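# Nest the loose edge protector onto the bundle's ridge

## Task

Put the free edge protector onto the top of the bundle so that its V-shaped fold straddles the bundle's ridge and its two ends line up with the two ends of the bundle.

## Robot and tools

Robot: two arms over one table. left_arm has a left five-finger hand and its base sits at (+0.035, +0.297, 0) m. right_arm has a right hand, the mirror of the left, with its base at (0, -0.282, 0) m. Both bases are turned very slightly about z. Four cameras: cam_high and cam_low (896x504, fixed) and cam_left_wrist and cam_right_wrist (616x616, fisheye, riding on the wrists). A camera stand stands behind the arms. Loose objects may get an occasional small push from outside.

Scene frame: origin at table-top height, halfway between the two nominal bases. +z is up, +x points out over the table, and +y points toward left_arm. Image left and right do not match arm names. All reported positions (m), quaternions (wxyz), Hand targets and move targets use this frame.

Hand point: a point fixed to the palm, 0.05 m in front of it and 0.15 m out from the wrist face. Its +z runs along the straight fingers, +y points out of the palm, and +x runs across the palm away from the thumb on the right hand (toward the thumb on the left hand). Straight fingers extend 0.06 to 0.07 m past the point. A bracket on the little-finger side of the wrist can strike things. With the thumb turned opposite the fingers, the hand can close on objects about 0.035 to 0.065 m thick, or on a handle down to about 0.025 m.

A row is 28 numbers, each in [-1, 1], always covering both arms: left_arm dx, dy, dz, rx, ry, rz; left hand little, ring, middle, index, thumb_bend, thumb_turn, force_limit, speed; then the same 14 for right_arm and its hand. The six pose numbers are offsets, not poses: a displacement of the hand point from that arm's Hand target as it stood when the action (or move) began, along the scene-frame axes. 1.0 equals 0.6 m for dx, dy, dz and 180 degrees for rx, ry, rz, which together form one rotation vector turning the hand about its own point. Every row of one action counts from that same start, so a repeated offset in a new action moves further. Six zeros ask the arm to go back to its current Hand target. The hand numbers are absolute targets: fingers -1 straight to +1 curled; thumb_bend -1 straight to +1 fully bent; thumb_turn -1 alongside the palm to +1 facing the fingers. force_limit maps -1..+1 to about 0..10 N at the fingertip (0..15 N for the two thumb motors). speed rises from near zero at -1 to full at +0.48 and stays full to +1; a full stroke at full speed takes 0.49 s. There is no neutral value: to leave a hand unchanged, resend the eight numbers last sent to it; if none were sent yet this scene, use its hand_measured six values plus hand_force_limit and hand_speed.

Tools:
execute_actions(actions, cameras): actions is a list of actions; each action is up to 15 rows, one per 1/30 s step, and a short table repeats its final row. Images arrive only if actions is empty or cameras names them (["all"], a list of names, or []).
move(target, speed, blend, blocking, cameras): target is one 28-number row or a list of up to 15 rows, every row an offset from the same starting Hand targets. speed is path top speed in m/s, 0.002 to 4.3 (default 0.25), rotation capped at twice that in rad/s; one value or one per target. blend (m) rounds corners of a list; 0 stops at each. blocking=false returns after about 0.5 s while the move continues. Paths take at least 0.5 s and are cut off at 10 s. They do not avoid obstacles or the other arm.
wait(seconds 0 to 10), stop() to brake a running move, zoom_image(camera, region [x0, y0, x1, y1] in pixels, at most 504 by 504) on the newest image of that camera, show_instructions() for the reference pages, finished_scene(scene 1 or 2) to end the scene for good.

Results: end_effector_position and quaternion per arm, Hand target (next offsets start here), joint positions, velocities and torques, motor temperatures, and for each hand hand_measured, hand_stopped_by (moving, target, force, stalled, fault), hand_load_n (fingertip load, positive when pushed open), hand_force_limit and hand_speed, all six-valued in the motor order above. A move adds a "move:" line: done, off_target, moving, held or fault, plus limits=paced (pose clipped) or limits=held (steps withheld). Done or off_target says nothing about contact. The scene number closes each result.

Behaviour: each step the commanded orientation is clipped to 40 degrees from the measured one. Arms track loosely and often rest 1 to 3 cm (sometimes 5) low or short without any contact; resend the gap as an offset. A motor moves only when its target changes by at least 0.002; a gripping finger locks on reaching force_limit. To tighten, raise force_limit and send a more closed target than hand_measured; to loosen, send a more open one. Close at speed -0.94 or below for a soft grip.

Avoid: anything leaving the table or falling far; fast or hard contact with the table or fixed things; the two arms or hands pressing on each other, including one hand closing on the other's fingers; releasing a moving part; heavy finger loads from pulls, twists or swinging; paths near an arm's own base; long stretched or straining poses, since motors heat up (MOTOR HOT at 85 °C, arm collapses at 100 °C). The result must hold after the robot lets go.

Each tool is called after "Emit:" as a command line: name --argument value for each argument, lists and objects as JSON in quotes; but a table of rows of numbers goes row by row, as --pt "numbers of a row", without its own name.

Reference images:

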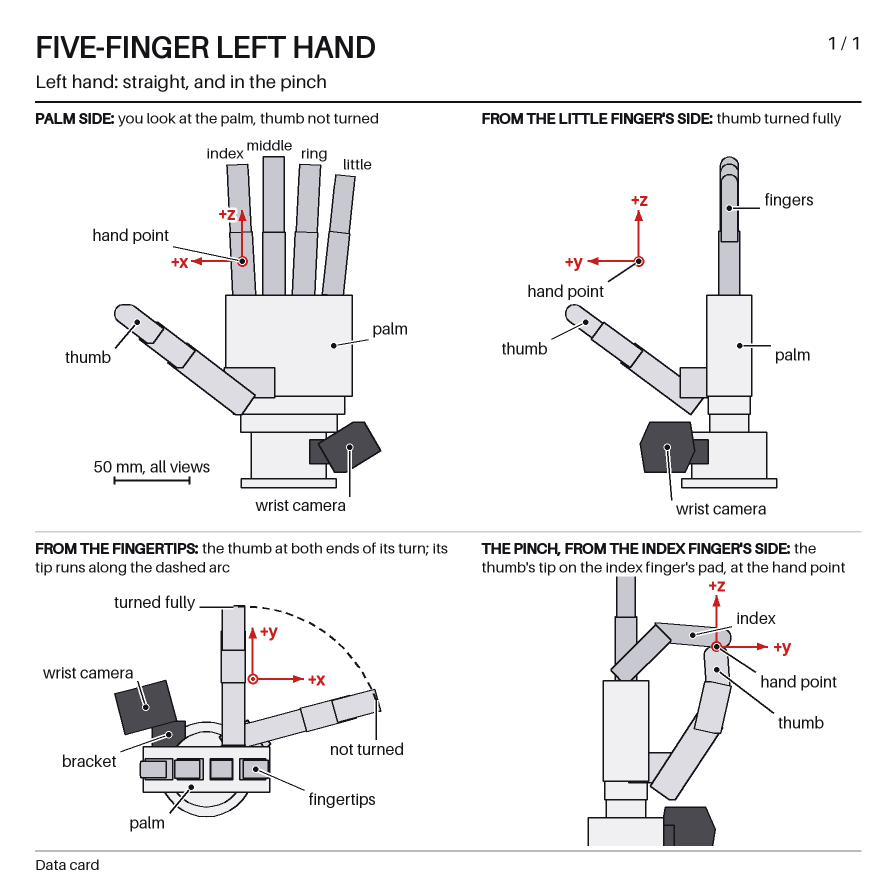

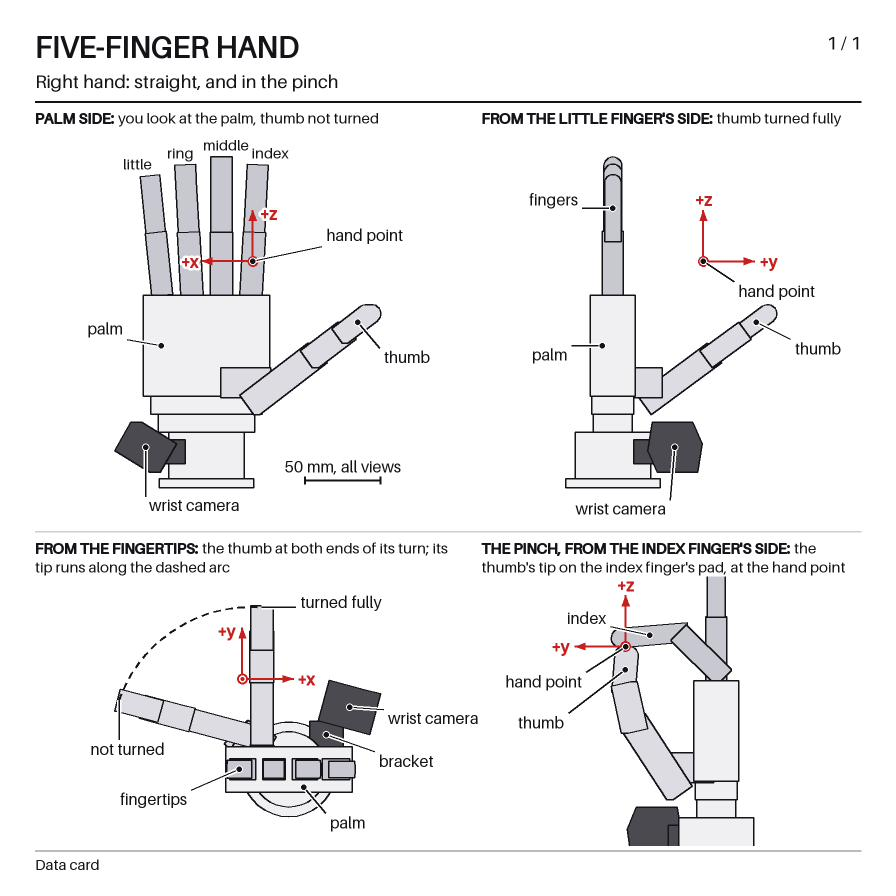

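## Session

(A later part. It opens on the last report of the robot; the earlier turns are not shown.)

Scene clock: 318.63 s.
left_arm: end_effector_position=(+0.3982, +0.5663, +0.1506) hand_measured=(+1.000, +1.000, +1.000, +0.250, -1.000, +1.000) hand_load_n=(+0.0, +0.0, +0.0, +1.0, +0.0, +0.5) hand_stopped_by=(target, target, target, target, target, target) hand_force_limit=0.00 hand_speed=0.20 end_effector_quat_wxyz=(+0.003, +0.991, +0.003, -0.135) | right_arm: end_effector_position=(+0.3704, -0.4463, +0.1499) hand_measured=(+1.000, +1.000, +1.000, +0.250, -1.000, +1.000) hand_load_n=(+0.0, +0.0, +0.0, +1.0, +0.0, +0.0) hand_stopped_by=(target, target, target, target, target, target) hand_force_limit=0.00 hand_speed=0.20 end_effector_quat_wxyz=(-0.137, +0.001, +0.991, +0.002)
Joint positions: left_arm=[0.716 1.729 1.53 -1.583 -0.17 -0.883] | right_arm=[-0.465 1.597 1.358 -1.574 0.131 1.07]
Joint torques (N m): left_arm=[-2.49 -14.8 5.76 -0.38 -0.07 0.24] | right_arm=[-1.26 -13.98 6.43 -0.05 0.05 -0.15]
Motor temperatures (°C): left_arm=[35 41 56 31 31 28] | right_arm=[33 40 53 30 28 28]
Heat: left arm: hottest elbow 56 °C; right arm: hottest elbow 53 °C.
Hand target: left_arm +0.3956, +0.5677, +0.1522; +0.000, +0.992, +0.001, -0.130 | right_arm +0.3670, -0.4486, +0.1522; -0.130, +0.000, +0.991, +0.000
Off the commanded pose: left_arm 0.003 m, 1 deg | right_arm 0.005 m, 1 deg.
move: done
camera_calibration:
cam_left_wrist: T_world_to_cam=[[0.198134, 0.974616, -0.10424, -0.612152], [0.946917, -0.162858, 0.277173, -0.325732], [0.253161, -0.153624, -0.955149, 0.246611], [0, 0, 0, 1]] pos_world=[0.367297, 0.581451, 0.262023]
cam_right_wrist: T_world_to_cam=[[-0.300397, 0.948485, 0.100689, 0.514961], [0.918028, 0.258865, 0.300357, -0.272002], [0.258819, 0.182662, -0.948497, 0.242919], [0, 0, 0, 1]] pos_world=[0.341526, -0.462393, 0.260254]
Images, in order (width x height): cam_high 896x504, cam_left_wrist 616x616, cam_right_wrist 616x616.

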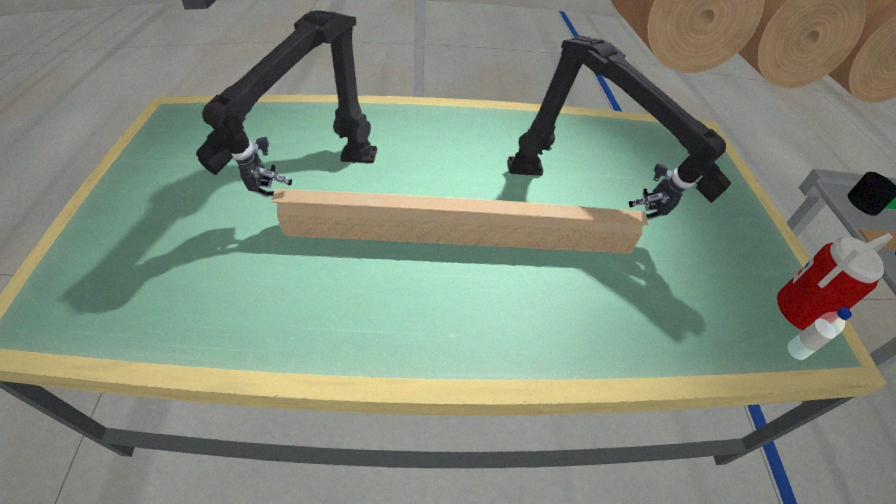

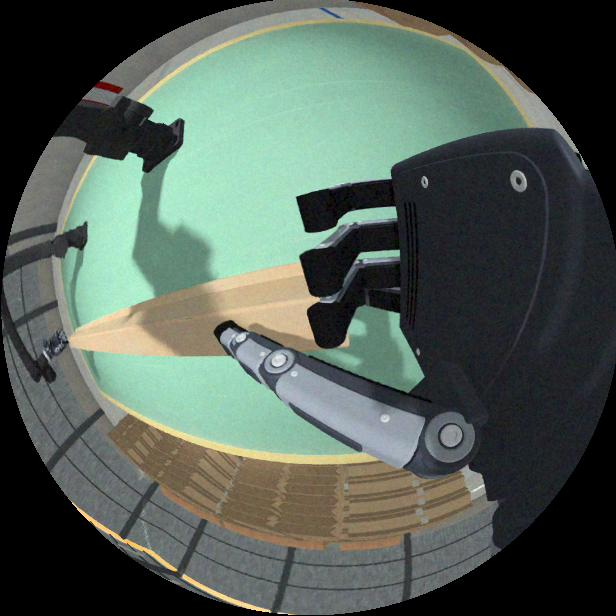

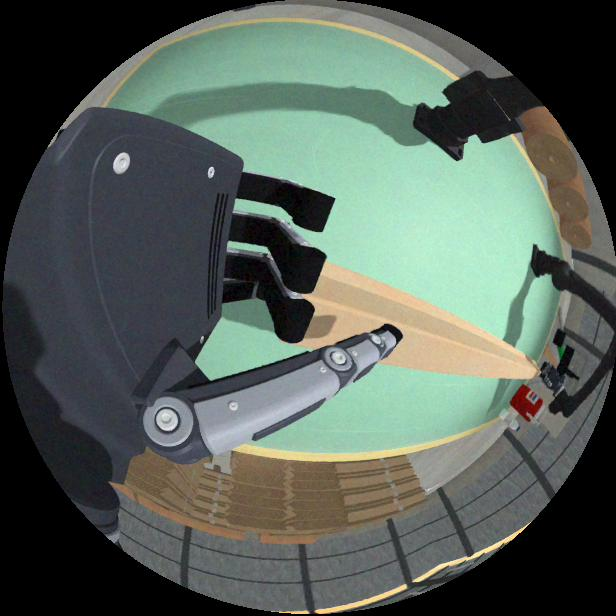

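Emit:
move --pt "0.004 0 -0.0267 0 0 0 1 1 1 0.25 -1 1 0 0.2 0.005 0 -0.0233 0 0 0 1 1 1 0.25 -1 1 0 0.2" --pt "0.004 0 -0.0267 0 0 0 1 1 1 0.25 -1 1 0 0.2 0.012 -0.1 -0.01 0 0 0 1 1 1 0.25 -1 1 0 0.2" --speed 0.05 --cameras '["all"]'

Emit:
zoom_image --camera "cam_left_wrist" --region '[200, 220, 400, 360]'

Emit:
zoom_image --camera "cam_right_wrist" --region '[240, 210, 440, 350]'

Emit:
zoom_image --camera "cam_high" --region '[240, 150, 340, 250]'

Emit:
zoom_image --camera "cam_high" --region '[590, 160, 690, 260]'

Scene clock: 336.67 s.
left_arm: end_effector_position=(+0.3996, +0.5675, +0.1415) hand_measured=(+1.000, +1.000, +1.000, +0.250, -1.000, +1.000) hand_load_n=(+0.0, +0.0, +0.0, +0.0, +0.0, +0.0) hand_stopped_by=(target, target, target, target, target, target) hand_force_limit=0.00 hand_speed=0.20 end_effector_quat_wxyz=(-0.001, +0.992, +0.002, -0.130) | right_arm: end_effector_position=(+0.3640, -0.4938, +0.1357) hand_measured=(+1.000, +1.000, +1.000, +0.250, -1.000, +1.000) hand_load_n=(+0.5, +0.0, +0.0, +1.0, +0.0, +0.0) hand_stopped_by=(target, target, target, target, target, target) hand_force_limit=0.00 hand_speed=0.20 end_effector_quat_wxyz=(-0.138, -0.002, +0.990, +0.006)
Joint positions: left_arm=[0.716 1.729 1.508 -1.547 -0.17 -0.881] | right_arm=[-0.561 1.659 1.395 -1.541 0.149 0.971]
Joint torques (N m): left_arm=[-2.84 -13.74 5.55 -0.28 -0.05 0.21] | right_arm=[-1.08 -12.1 11.88 -1.02 0.23 -0.16]
Heat: left arm: hottest elbow 53 °C; right arm: hottest elbow 51 °C.
Hand target: left_arm +0.3980, +0.5677, +0.1362; +0.000, +0.992, +0.001, -0.130 | right_arm +0.3742, -0.5085, +0.1460; -0.130, +0.000, +0.991, +0.000
Off the commanded pose: left_arm 0.006 m, 0 deg | right_arm 0.021 m, 1 deg.
move: off_target (right_arm)
camera_calibration:
cam_left_wrist: T_world_to_cam=[[0.200969, 0.975112, -0.0936345, -0.61757], [0.943606, -0.167027, 0.28585, -0.321918], [0.263096, -0.145801, -0.953689, 0.22915], [0, 0, 0, 1]] pos_world=[0.367587, 0.581841, 0.252732]
cam_right_wrist: T_world_to_cam=[[-0.303463, 0.946576, 0.109108, 0.558557], [0.917632, 0.259485, 0.301029, -0.24909], [0.256635, 0.191472, -0.947353, 0.244903], [0, 0, 0, 1]] pos_world=[0.335223, -0.510974, 0.24605]

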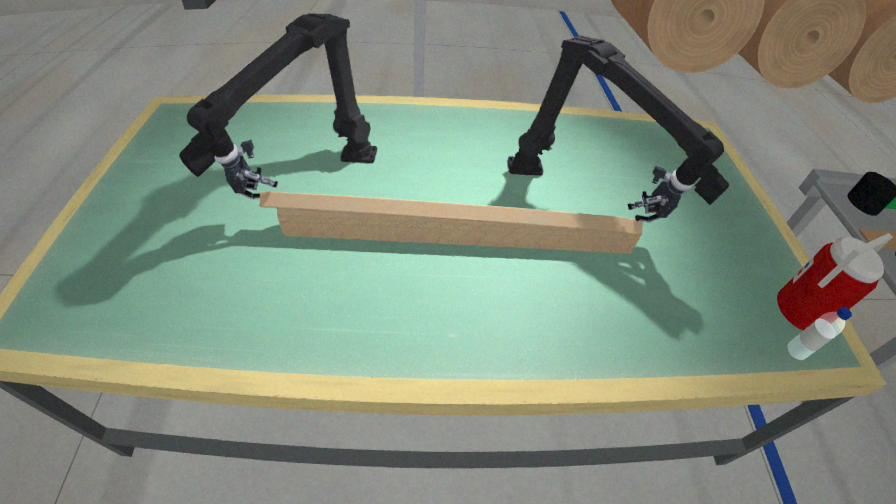

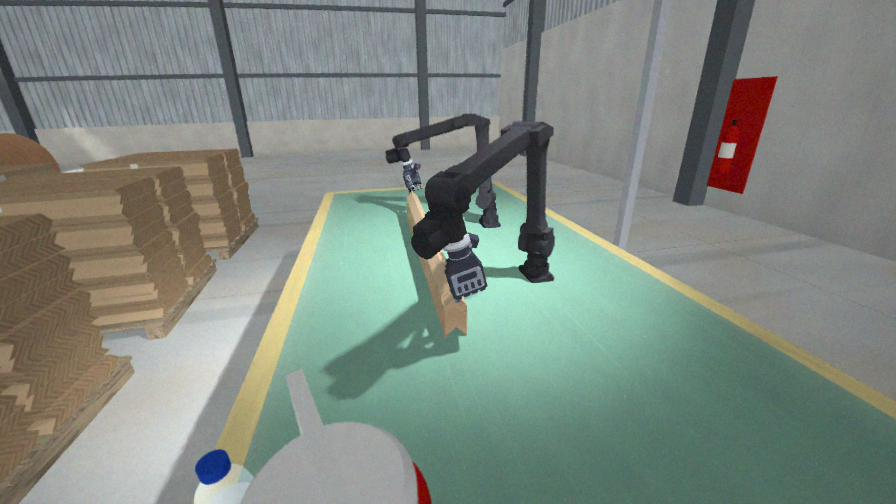

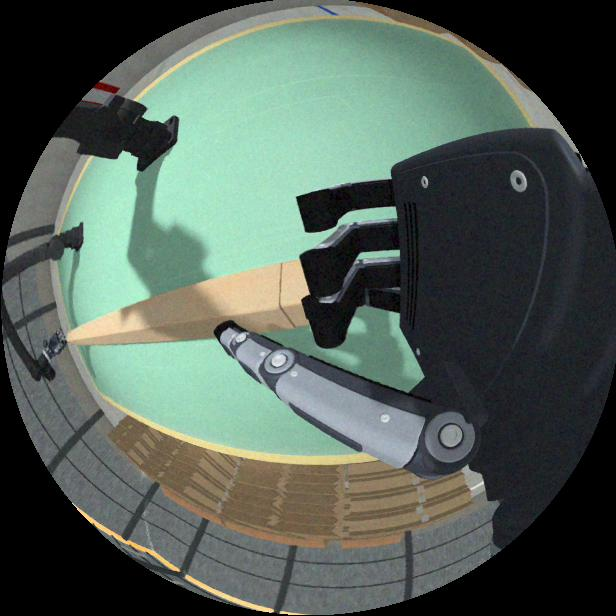

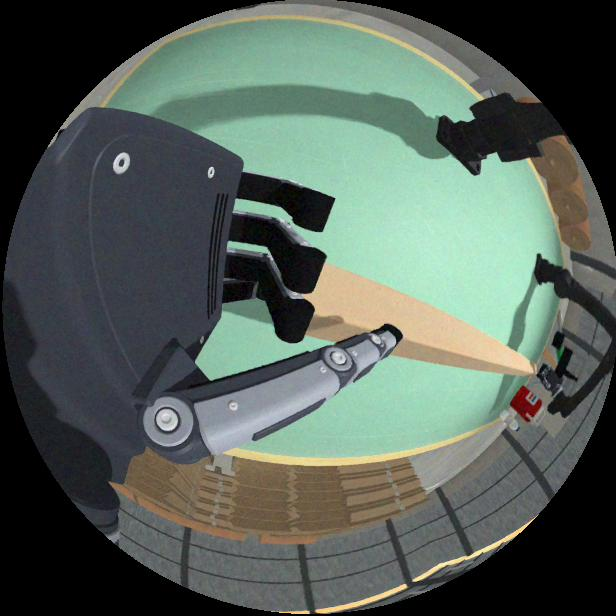

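Scaled by 2.520 from the camera's 616x616 image, which has a finer 880x880 frame.

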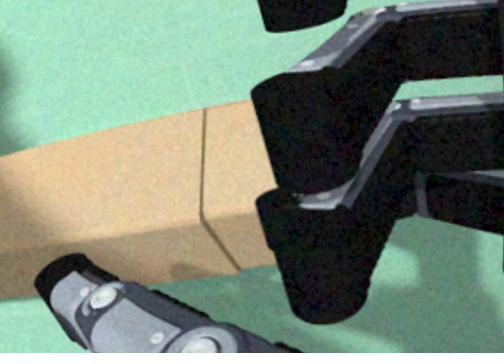

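Scaled by 2.520 from the camera's 616x616 image, which has a finer 880x880 frame.

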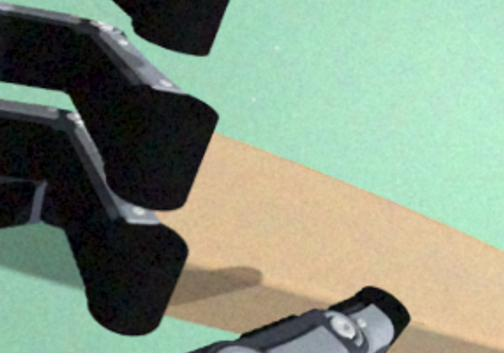

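Scaled by 5.040 from the camera's 896x504 image, which has a finer 1280x720 frame.

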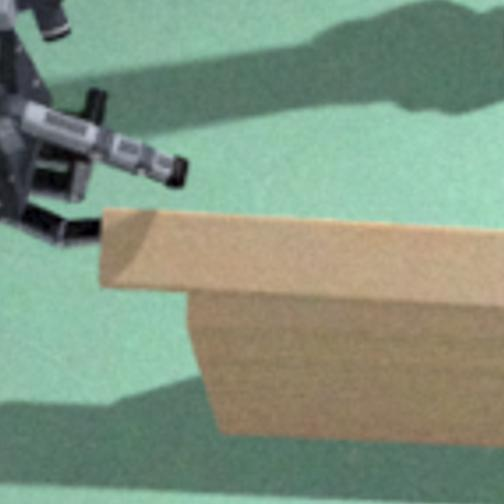

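Scaled by 5.040 from the camera's 896x504 image, which has a finer 1280x720 frame.

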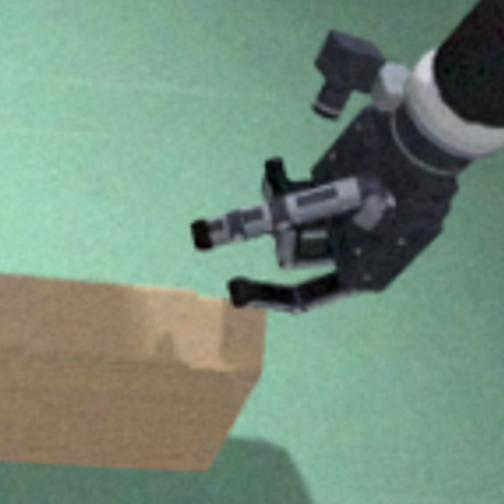

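Emit:
move --pt "0 0 0.055 0 0 0 1 1 1 0.25 -1 1 0 0.2 0 0 0.03 0 0 0 1 1 1 0.25 -1 1 0 0.2" --pt "-0.004 -0.188 0.055 0 0 0 1 1 1 0.25 -1 1 0 0.2 -0.004 0.1125 0.022 0 0 0 1 1 1 0.25 -1 1 0 0.2" --speed 0.06 --cameras '["all"]'

Emit:
zoom_image --camera "cam_left_wrist" --region '[200, 220, 400, 360]'

Emit:
zoom_image --camera "cam_right_wrist" --region '[240, 210, 440, 350]'

Emit:
zoom_image --camera "cam_high" --region '[240, 150, 340, 250]'

Emit:
zoom_image --camera "cam_high" --region '[570, 140, 690, 260]'

Scene clock: 358.47 s.
left_arm: end_effector_position=(+0.3980, +0.4602, +0.1628) hand_measured=(+1.000, +1.000, +1.000, +0.250, -1.000, +1.000) hand_load_n=(+0.0, +0.0, +0.0, +0.0, +0.0, +0.0) hand_stopped_by=(target, target, target, target, target, target) hand_force_limit=0.00 hand_speed=0.20 end_effector_quat_wxyz=(+0.004, +0.991, -0.002, -0.136) | right_arm: end_effector_position=(+0.3720, -0.4486, +0.1545) hand_measured=(+1.000, +1.000, +1.000, +0.250, -1.000, +1.000) hand_load_n=(+0.0, +0.0, +0.0, +1.0, +0.0, +0.0) hand_stopped_by=(target, target, target, target, target, target) hand_force_limit=0.00 hand_speed=0.20 end_effector_quat_wxyz=(-0.138, +0.002, +0.990, +0.001)
Joint positions: left_arm=[0.534 1.573 1.363 -1.601 -0.13 -1.053] | right_arm=[-0.466 1.6 1.374 -1.587 0.134 1.071]
Joint torques (N m): left_arm=[-3.55 -13.57 5.55 -0.88 0.06 0.05] | right_arm=[1.08 -14.56 6.43 -0.47 -0.24 0.02]
Motor temperatures (°C): left_arm=[35 43 50 31 31 28] | right_arm=[33 40 55 30 28 28]
Heat: left arm: hottest elbow 50 °C; right arm: hottest elbow 55 °C.
Hand target: left_arm +0.3955, +0.4550, +0.1692; +0.000, +0.992, +0.001, -0.130 | right_arm +0.3719, -0.4410, +0.1593; -0.130, +0.000, +0.991, +0.000
Off the commanded pose: left_arm 0.009 m, 1 deg | right_arm 0.009 m, 1 deg.
move: done
camera_calibration:
cam_left_wrist: T_world_to_cam=[[0.206483, 0.972576, -0.107052, -0.509424], [0.945991, -0.170488, 0.275743, -0.342126], [0.24993, -0.158206, -0.955252, 0.245398], [0, 0, 0, 1]] pos_world=[0.367503, 0.475949, 0.274221]
cam_right_wrist: T_world_to_cam=[[-0.298778, 0.949223, 0.0985207, 0.517169], [0.91875, 0.25818, 0.298734, -0.274614], [0.258129, 0.179771, -0.949237, 0.246374], [0, 0, 0, 1]] pos_world=[0.343224, -0.4643, 0.264952]

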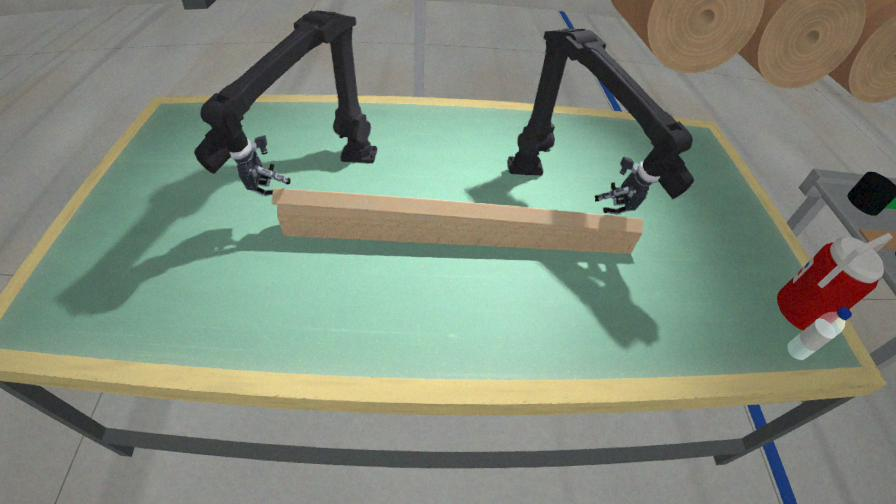

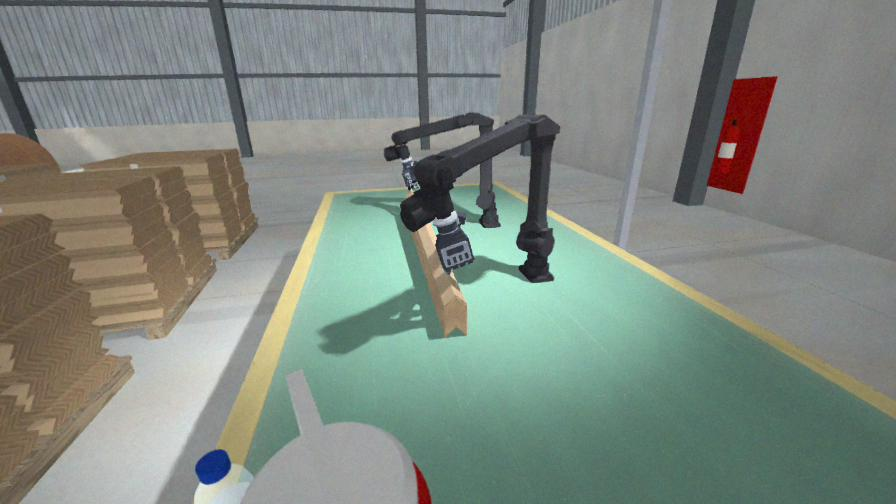

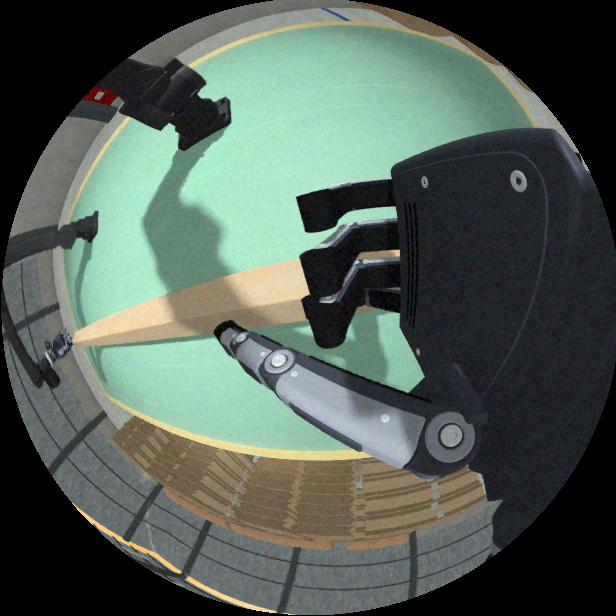

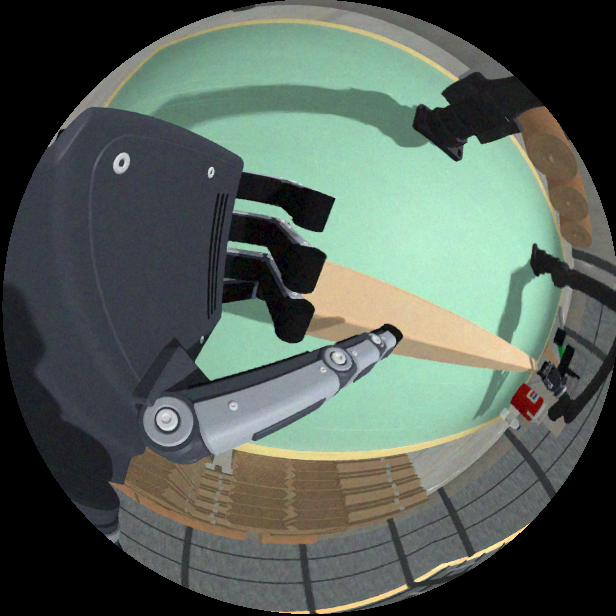

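Scaled by 2.520 from the camera's 616x616 image, which has a finer 880x880 frame.

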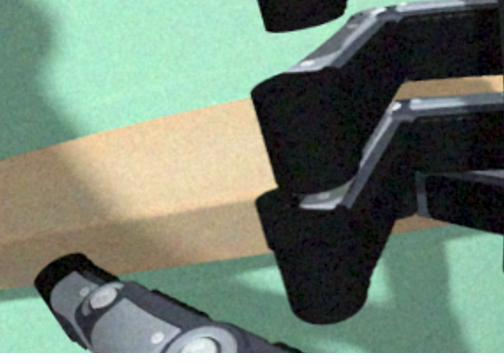

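Scaled by 2.520 from the camera's 616x616 image, which has a finer 880x880 frame.

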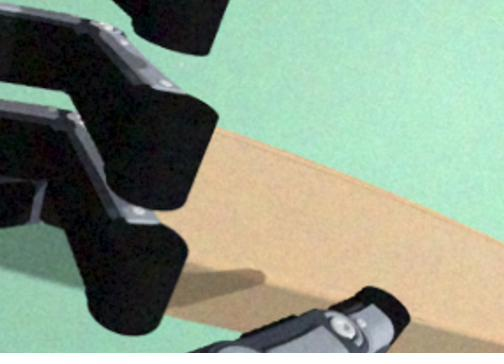

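Scaled by 5.040 from the camera's 896x504 image, which has a finer 1280x720 frame.

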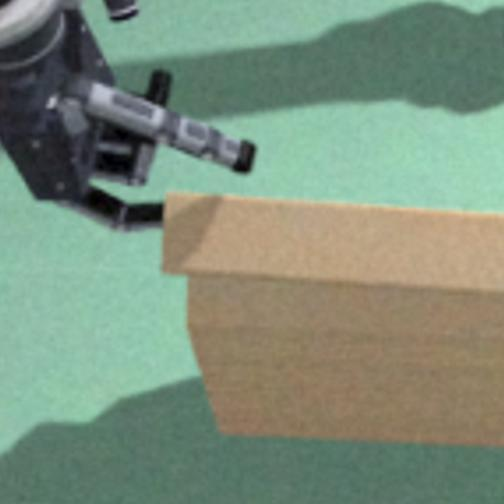

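Scaled by 4.200 from the camera's 896x504 image, which has a finer 1280x720 frame.

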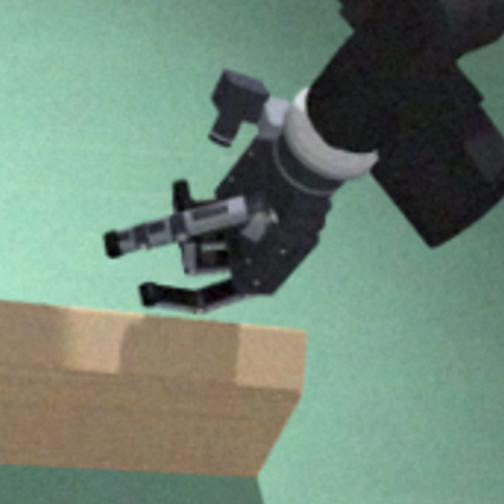

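Emit:
move --pt "0 0 -0.075 0 0 0 1 1 1 0.25 -1 1 0 0.2 0.002 0 -0.0205 0 0 0 1 1 1 0.25 -1 1 0 0.2" --speed 0.04 --cameras '["cam_high","cam_left_wrist"]'

Emit:
zoom_image --camera "cam_high" --region '[570, 140, 690, 260]'

Emit:
zoom_image --camera "cam_high" --region '[240, 150, 340, 250]'

Scene clock: 368.40 s.
left_arm: end_effector_position=(+0.3956, +0.4583, +0.1469) hand_measured=(+1.000, +1.000, +1.000, +0.250, -1.000, +1.000) hand_load_n=(+0.0, +0.0, +0.0, -2.5, +0.0, +0.0) hand_stopped_by=(target, target, target, target, target, target) hand_force_limit=0.00 hand_speed=0.20 end_effector_quat_wxyz=(-0.004, +0.993, +0.000, -0.120) | right_arm: end_effector_position=(+0.3710, -0.4480, +0.1457) hand_measured=(+1.000, +1.000, +1.000, +0.250, -1.000, +1.000) hand_load_n=(+0.0, +0.0, +0.0, +2.0, +0.0, +0.0) hand_stopped_by=(target, target, target, target, target, target) hand_force_limit=0.00 hand_speed=0.20 end_effector_quat_wxyz=(-0.136, +0.003, +0.991, +0.000)
Joint positions: left_arm=[0.534 1.549 1.298 -1.524 -0.128 -1.054] | right_arm=[-0.466 1.6 1.351 -1.561 0.134 1.074]
Joint torques (N m): left_arm=[-3.6 -9 3.93 0.53 -0.05 0.05] | right_arm=[0.62 -13.68 6.53 -0.03 -0.24 -0.04]
Heat: left arm: hottest elbow 49 °C; right arm: hottest elbow 53 °C.
Hand target: left_arm +0.3956, +0.4550, +0.1243; +0.000, +0.992, +0.001, -0.130 | right_arm +0.3729, -0.4411, +0.1469; -0.131, +0.000, +0.991, +0.000
Off the commanded pose: left_arm 0.023 m, 1 deg | right_arm 0.007 m, 1 deg.
move: off_target (left_arm)
camera_calibration:
cam_left_wrist: T_world_to_cam=[[0.208349, 0.974424, -0.0841866, -0.513679], [0.936819, -0.174095, 0.303417, -0.334609], [0.281, -0.142084, -0.949132, 0.210048], [0, 0, 0, 1]] pos_world=[0.361469, 0.472133, 0.257644]
Images, in order (width x height): cam_high 896x504, cam_left_wrist 616x616.

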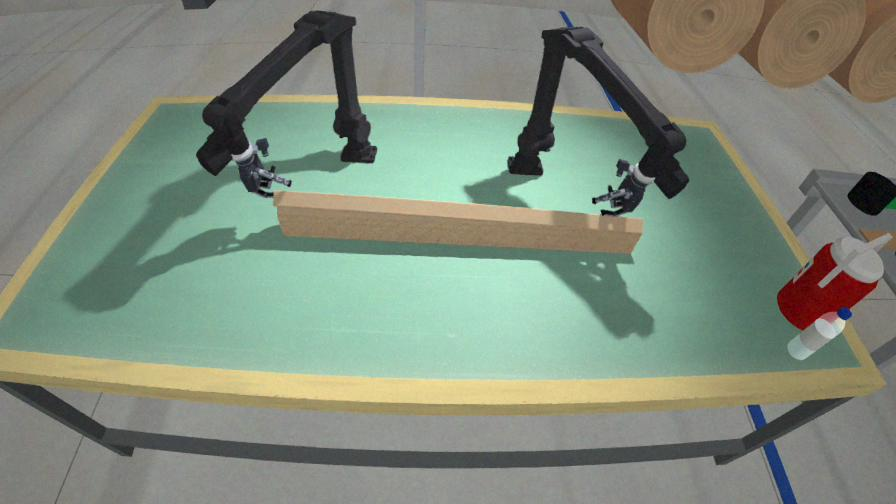

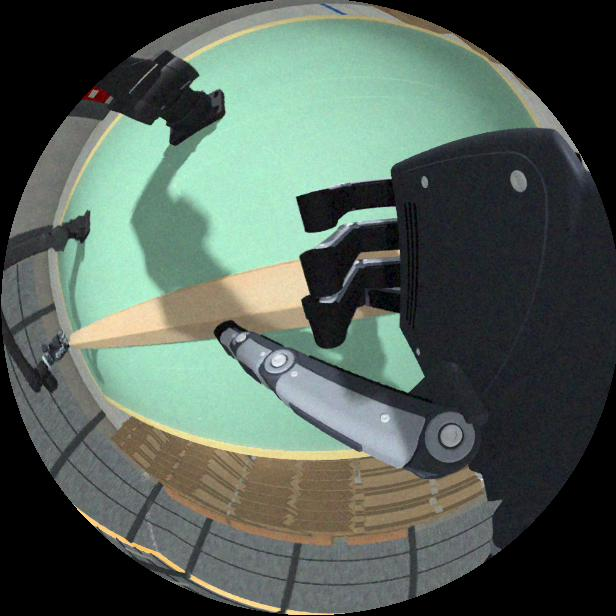

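Scaled by 4.200 from the camera's 896x504 image, which has a finer 1280x720 frame.

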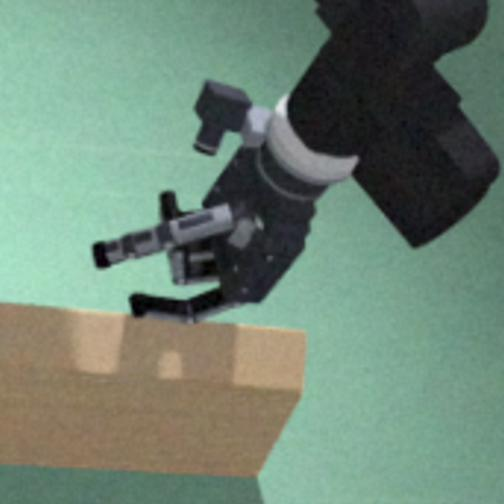

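Scaled by 5.040 from the camera's 896x504 image, which has a finer 1280x720 frame.

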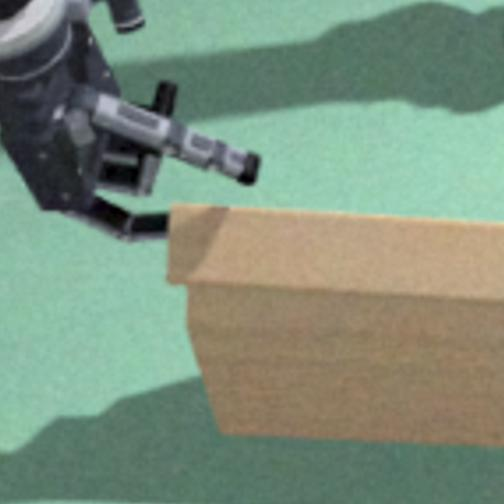

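Emit:
move --pt "0 0 0 0 0 0 1 1 1 0.25 -1 1 0 0.2 0.01 -0.125 0.012 0 0 0 1 1 1 0.25 -1 1 0 0.2" --speed 0.05 --cameras '["all"]'

Emit:
zoom_image --camera "cam_high" --region '[570, 140, 690, 260]'

Emit:
zoom_image --camera "cam_high" --region '[240, 150, 340, 250]'

Emit:
zoom_image --camera "cam_right_wrist" --region '[240, 210, 440, 350]'

Scene clock: 375.73 s.
left_arm: end_effector_position=(+0.3967, +0.4586, +0.1447) hand_measured=(+1.000, +1.000, +1.000, +0.250, -1.000, +1.000) hand_load_n=(+0.0, +0.0, +0.0, -2.0, +0.0, +0.0) hand_stopped_by=(target, target, target, target, target, target) hand_force_limit=0.00 hand_speed=0.20 end_effector_quat_wxyz=(-0.005, +0.993, +0.000, -0.117) | right_arm: end_effector_position=(+0.3701, -0.5037, +0.1478) hand_measured=(+1.000, +1.000, +1.000, +0.250, -1.000, +1.000) hand_load_n=(+0.0, +0.5, +0.0, +0.0, +0.0, +0.0) hand_stopped_by=(target, target, target, target, target, target) hand_force_limit=0.00 hand_speed=0.20 end_effector_quat_wxyz=(-0.134, +0.000, +0.991, +0.003)
Joint positions: left_arm=[0.534 1.549 1.292 -1.513 -0.126 -1.054] | right_arm=[-0.57 1.671 1.445 -1.569 0.151 0.963]
Joint torques (N m): left_arm=[-3.72 -9.05 4.34 0.13 -0.12 0.05] | right_arm=[-0.79 -11.75 11.45 -0.92 0.22 -0.14]
Heat: left arm: hottest elbow 48 °C; right arm: hottest elbow 52 °C.
Hand target: left_arm +0.3956, +0.4551, +0.1242; +0.000, +0.992, +0.001, -0.130 | right_arm +0.3791, -0.5160, +0.1542; -0.130, +0.000, +0.991, +0.000
Off the commanded pose: left_arm 0.021 m, 2 deg | right_arm 0.016 m, 1 deg.
move: off_target (left_arm, right_arm)
camera_calibration:
cam_left_wrist: T_world_to_cam=[[0.208532, 0.974618, -0.0814481, -0.514924], [0.935137, -0.174308, 0.308441, -0.334776], [0.286415, -0.140485, -0.94775, 0.204514], [0, 0, 0, 1]] pos_world=[0.361863, 0.472231, 0.255147]
cam_right_wrist: T_world_to_cam=[[-0.302253, 0.947827, 0.101323, 0.569752], [0.915846, 0.259279, 0.306596, -0.25609], [0.264329, 0.185466, -0.946431, 0.250497], [0, 0, 0, 1]] pos_world=[0.340535, -0.520087, 0.257865]

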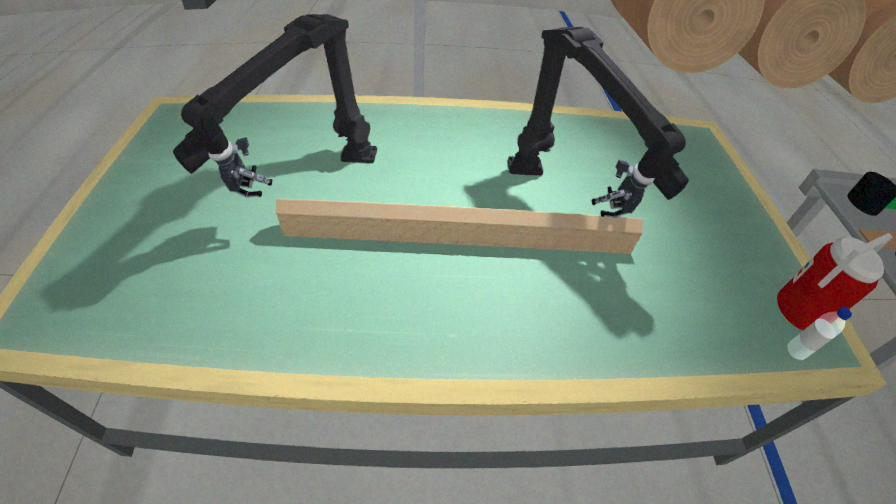

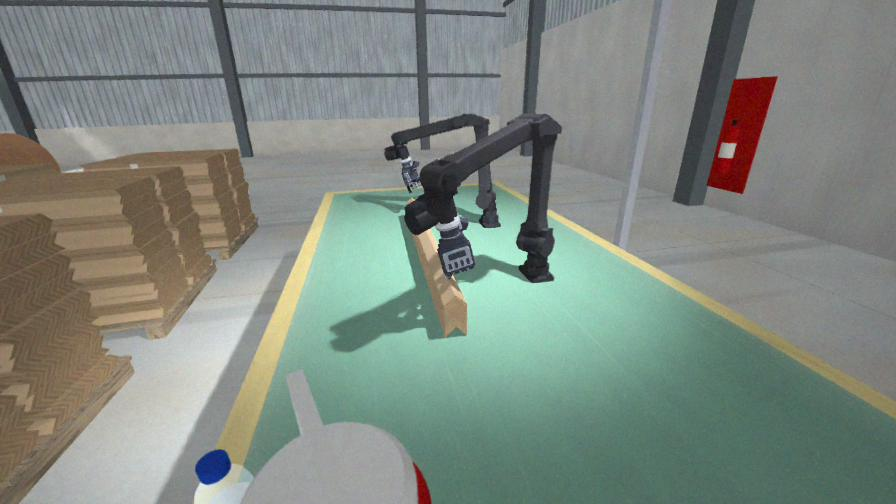

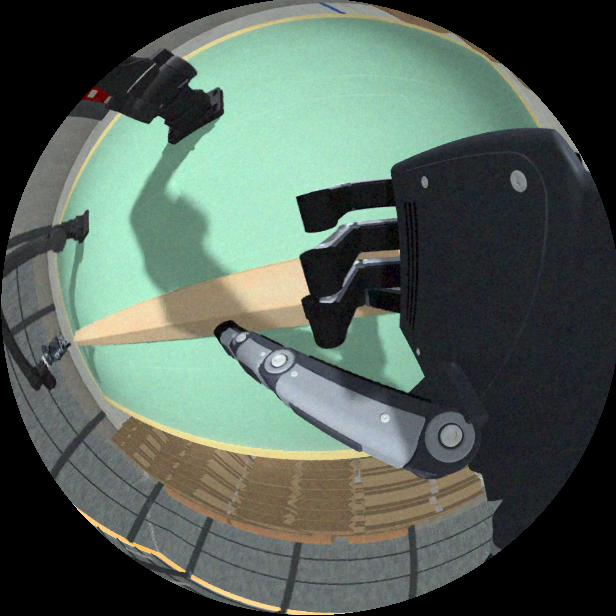

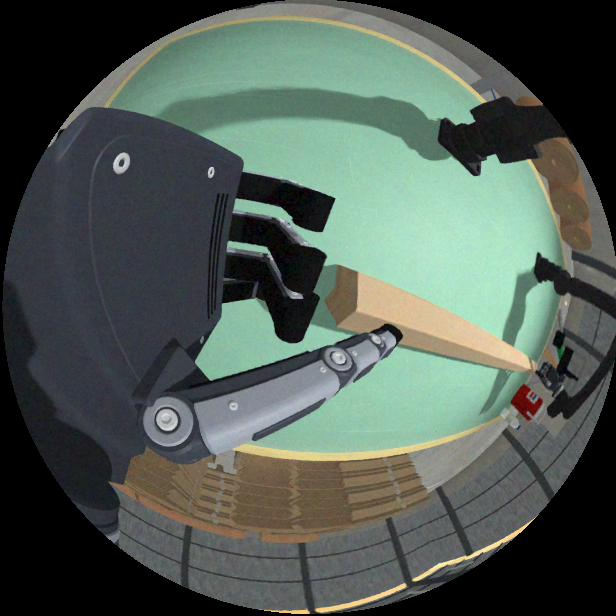

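Scaled by 4.200 from the camera's 896x504 image, which has a finer 1280x720 frame.

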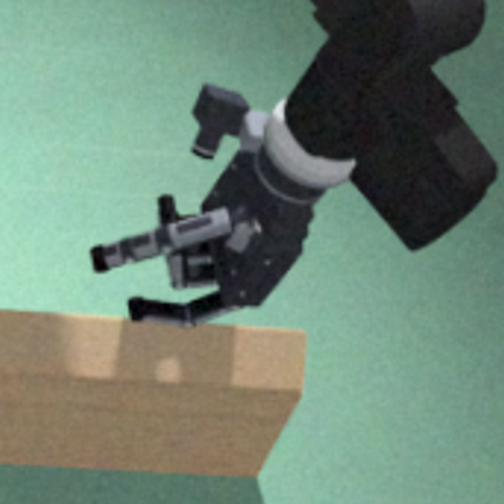

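Scaled by 5.040 from the camera's 896x504 image, which has a finer 1280x720 frame.

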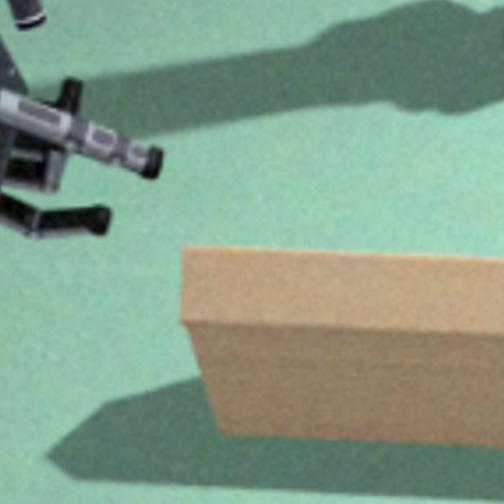

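Scaled by 2.520 from the camera's 616x616 image, which has a finer 880x880 frame.

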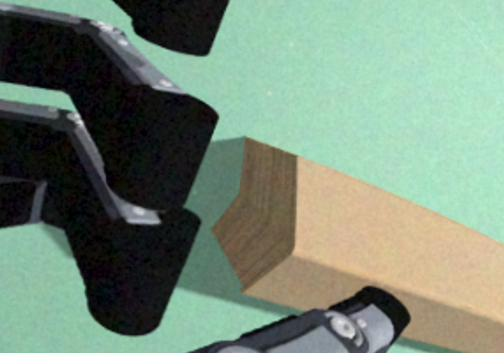

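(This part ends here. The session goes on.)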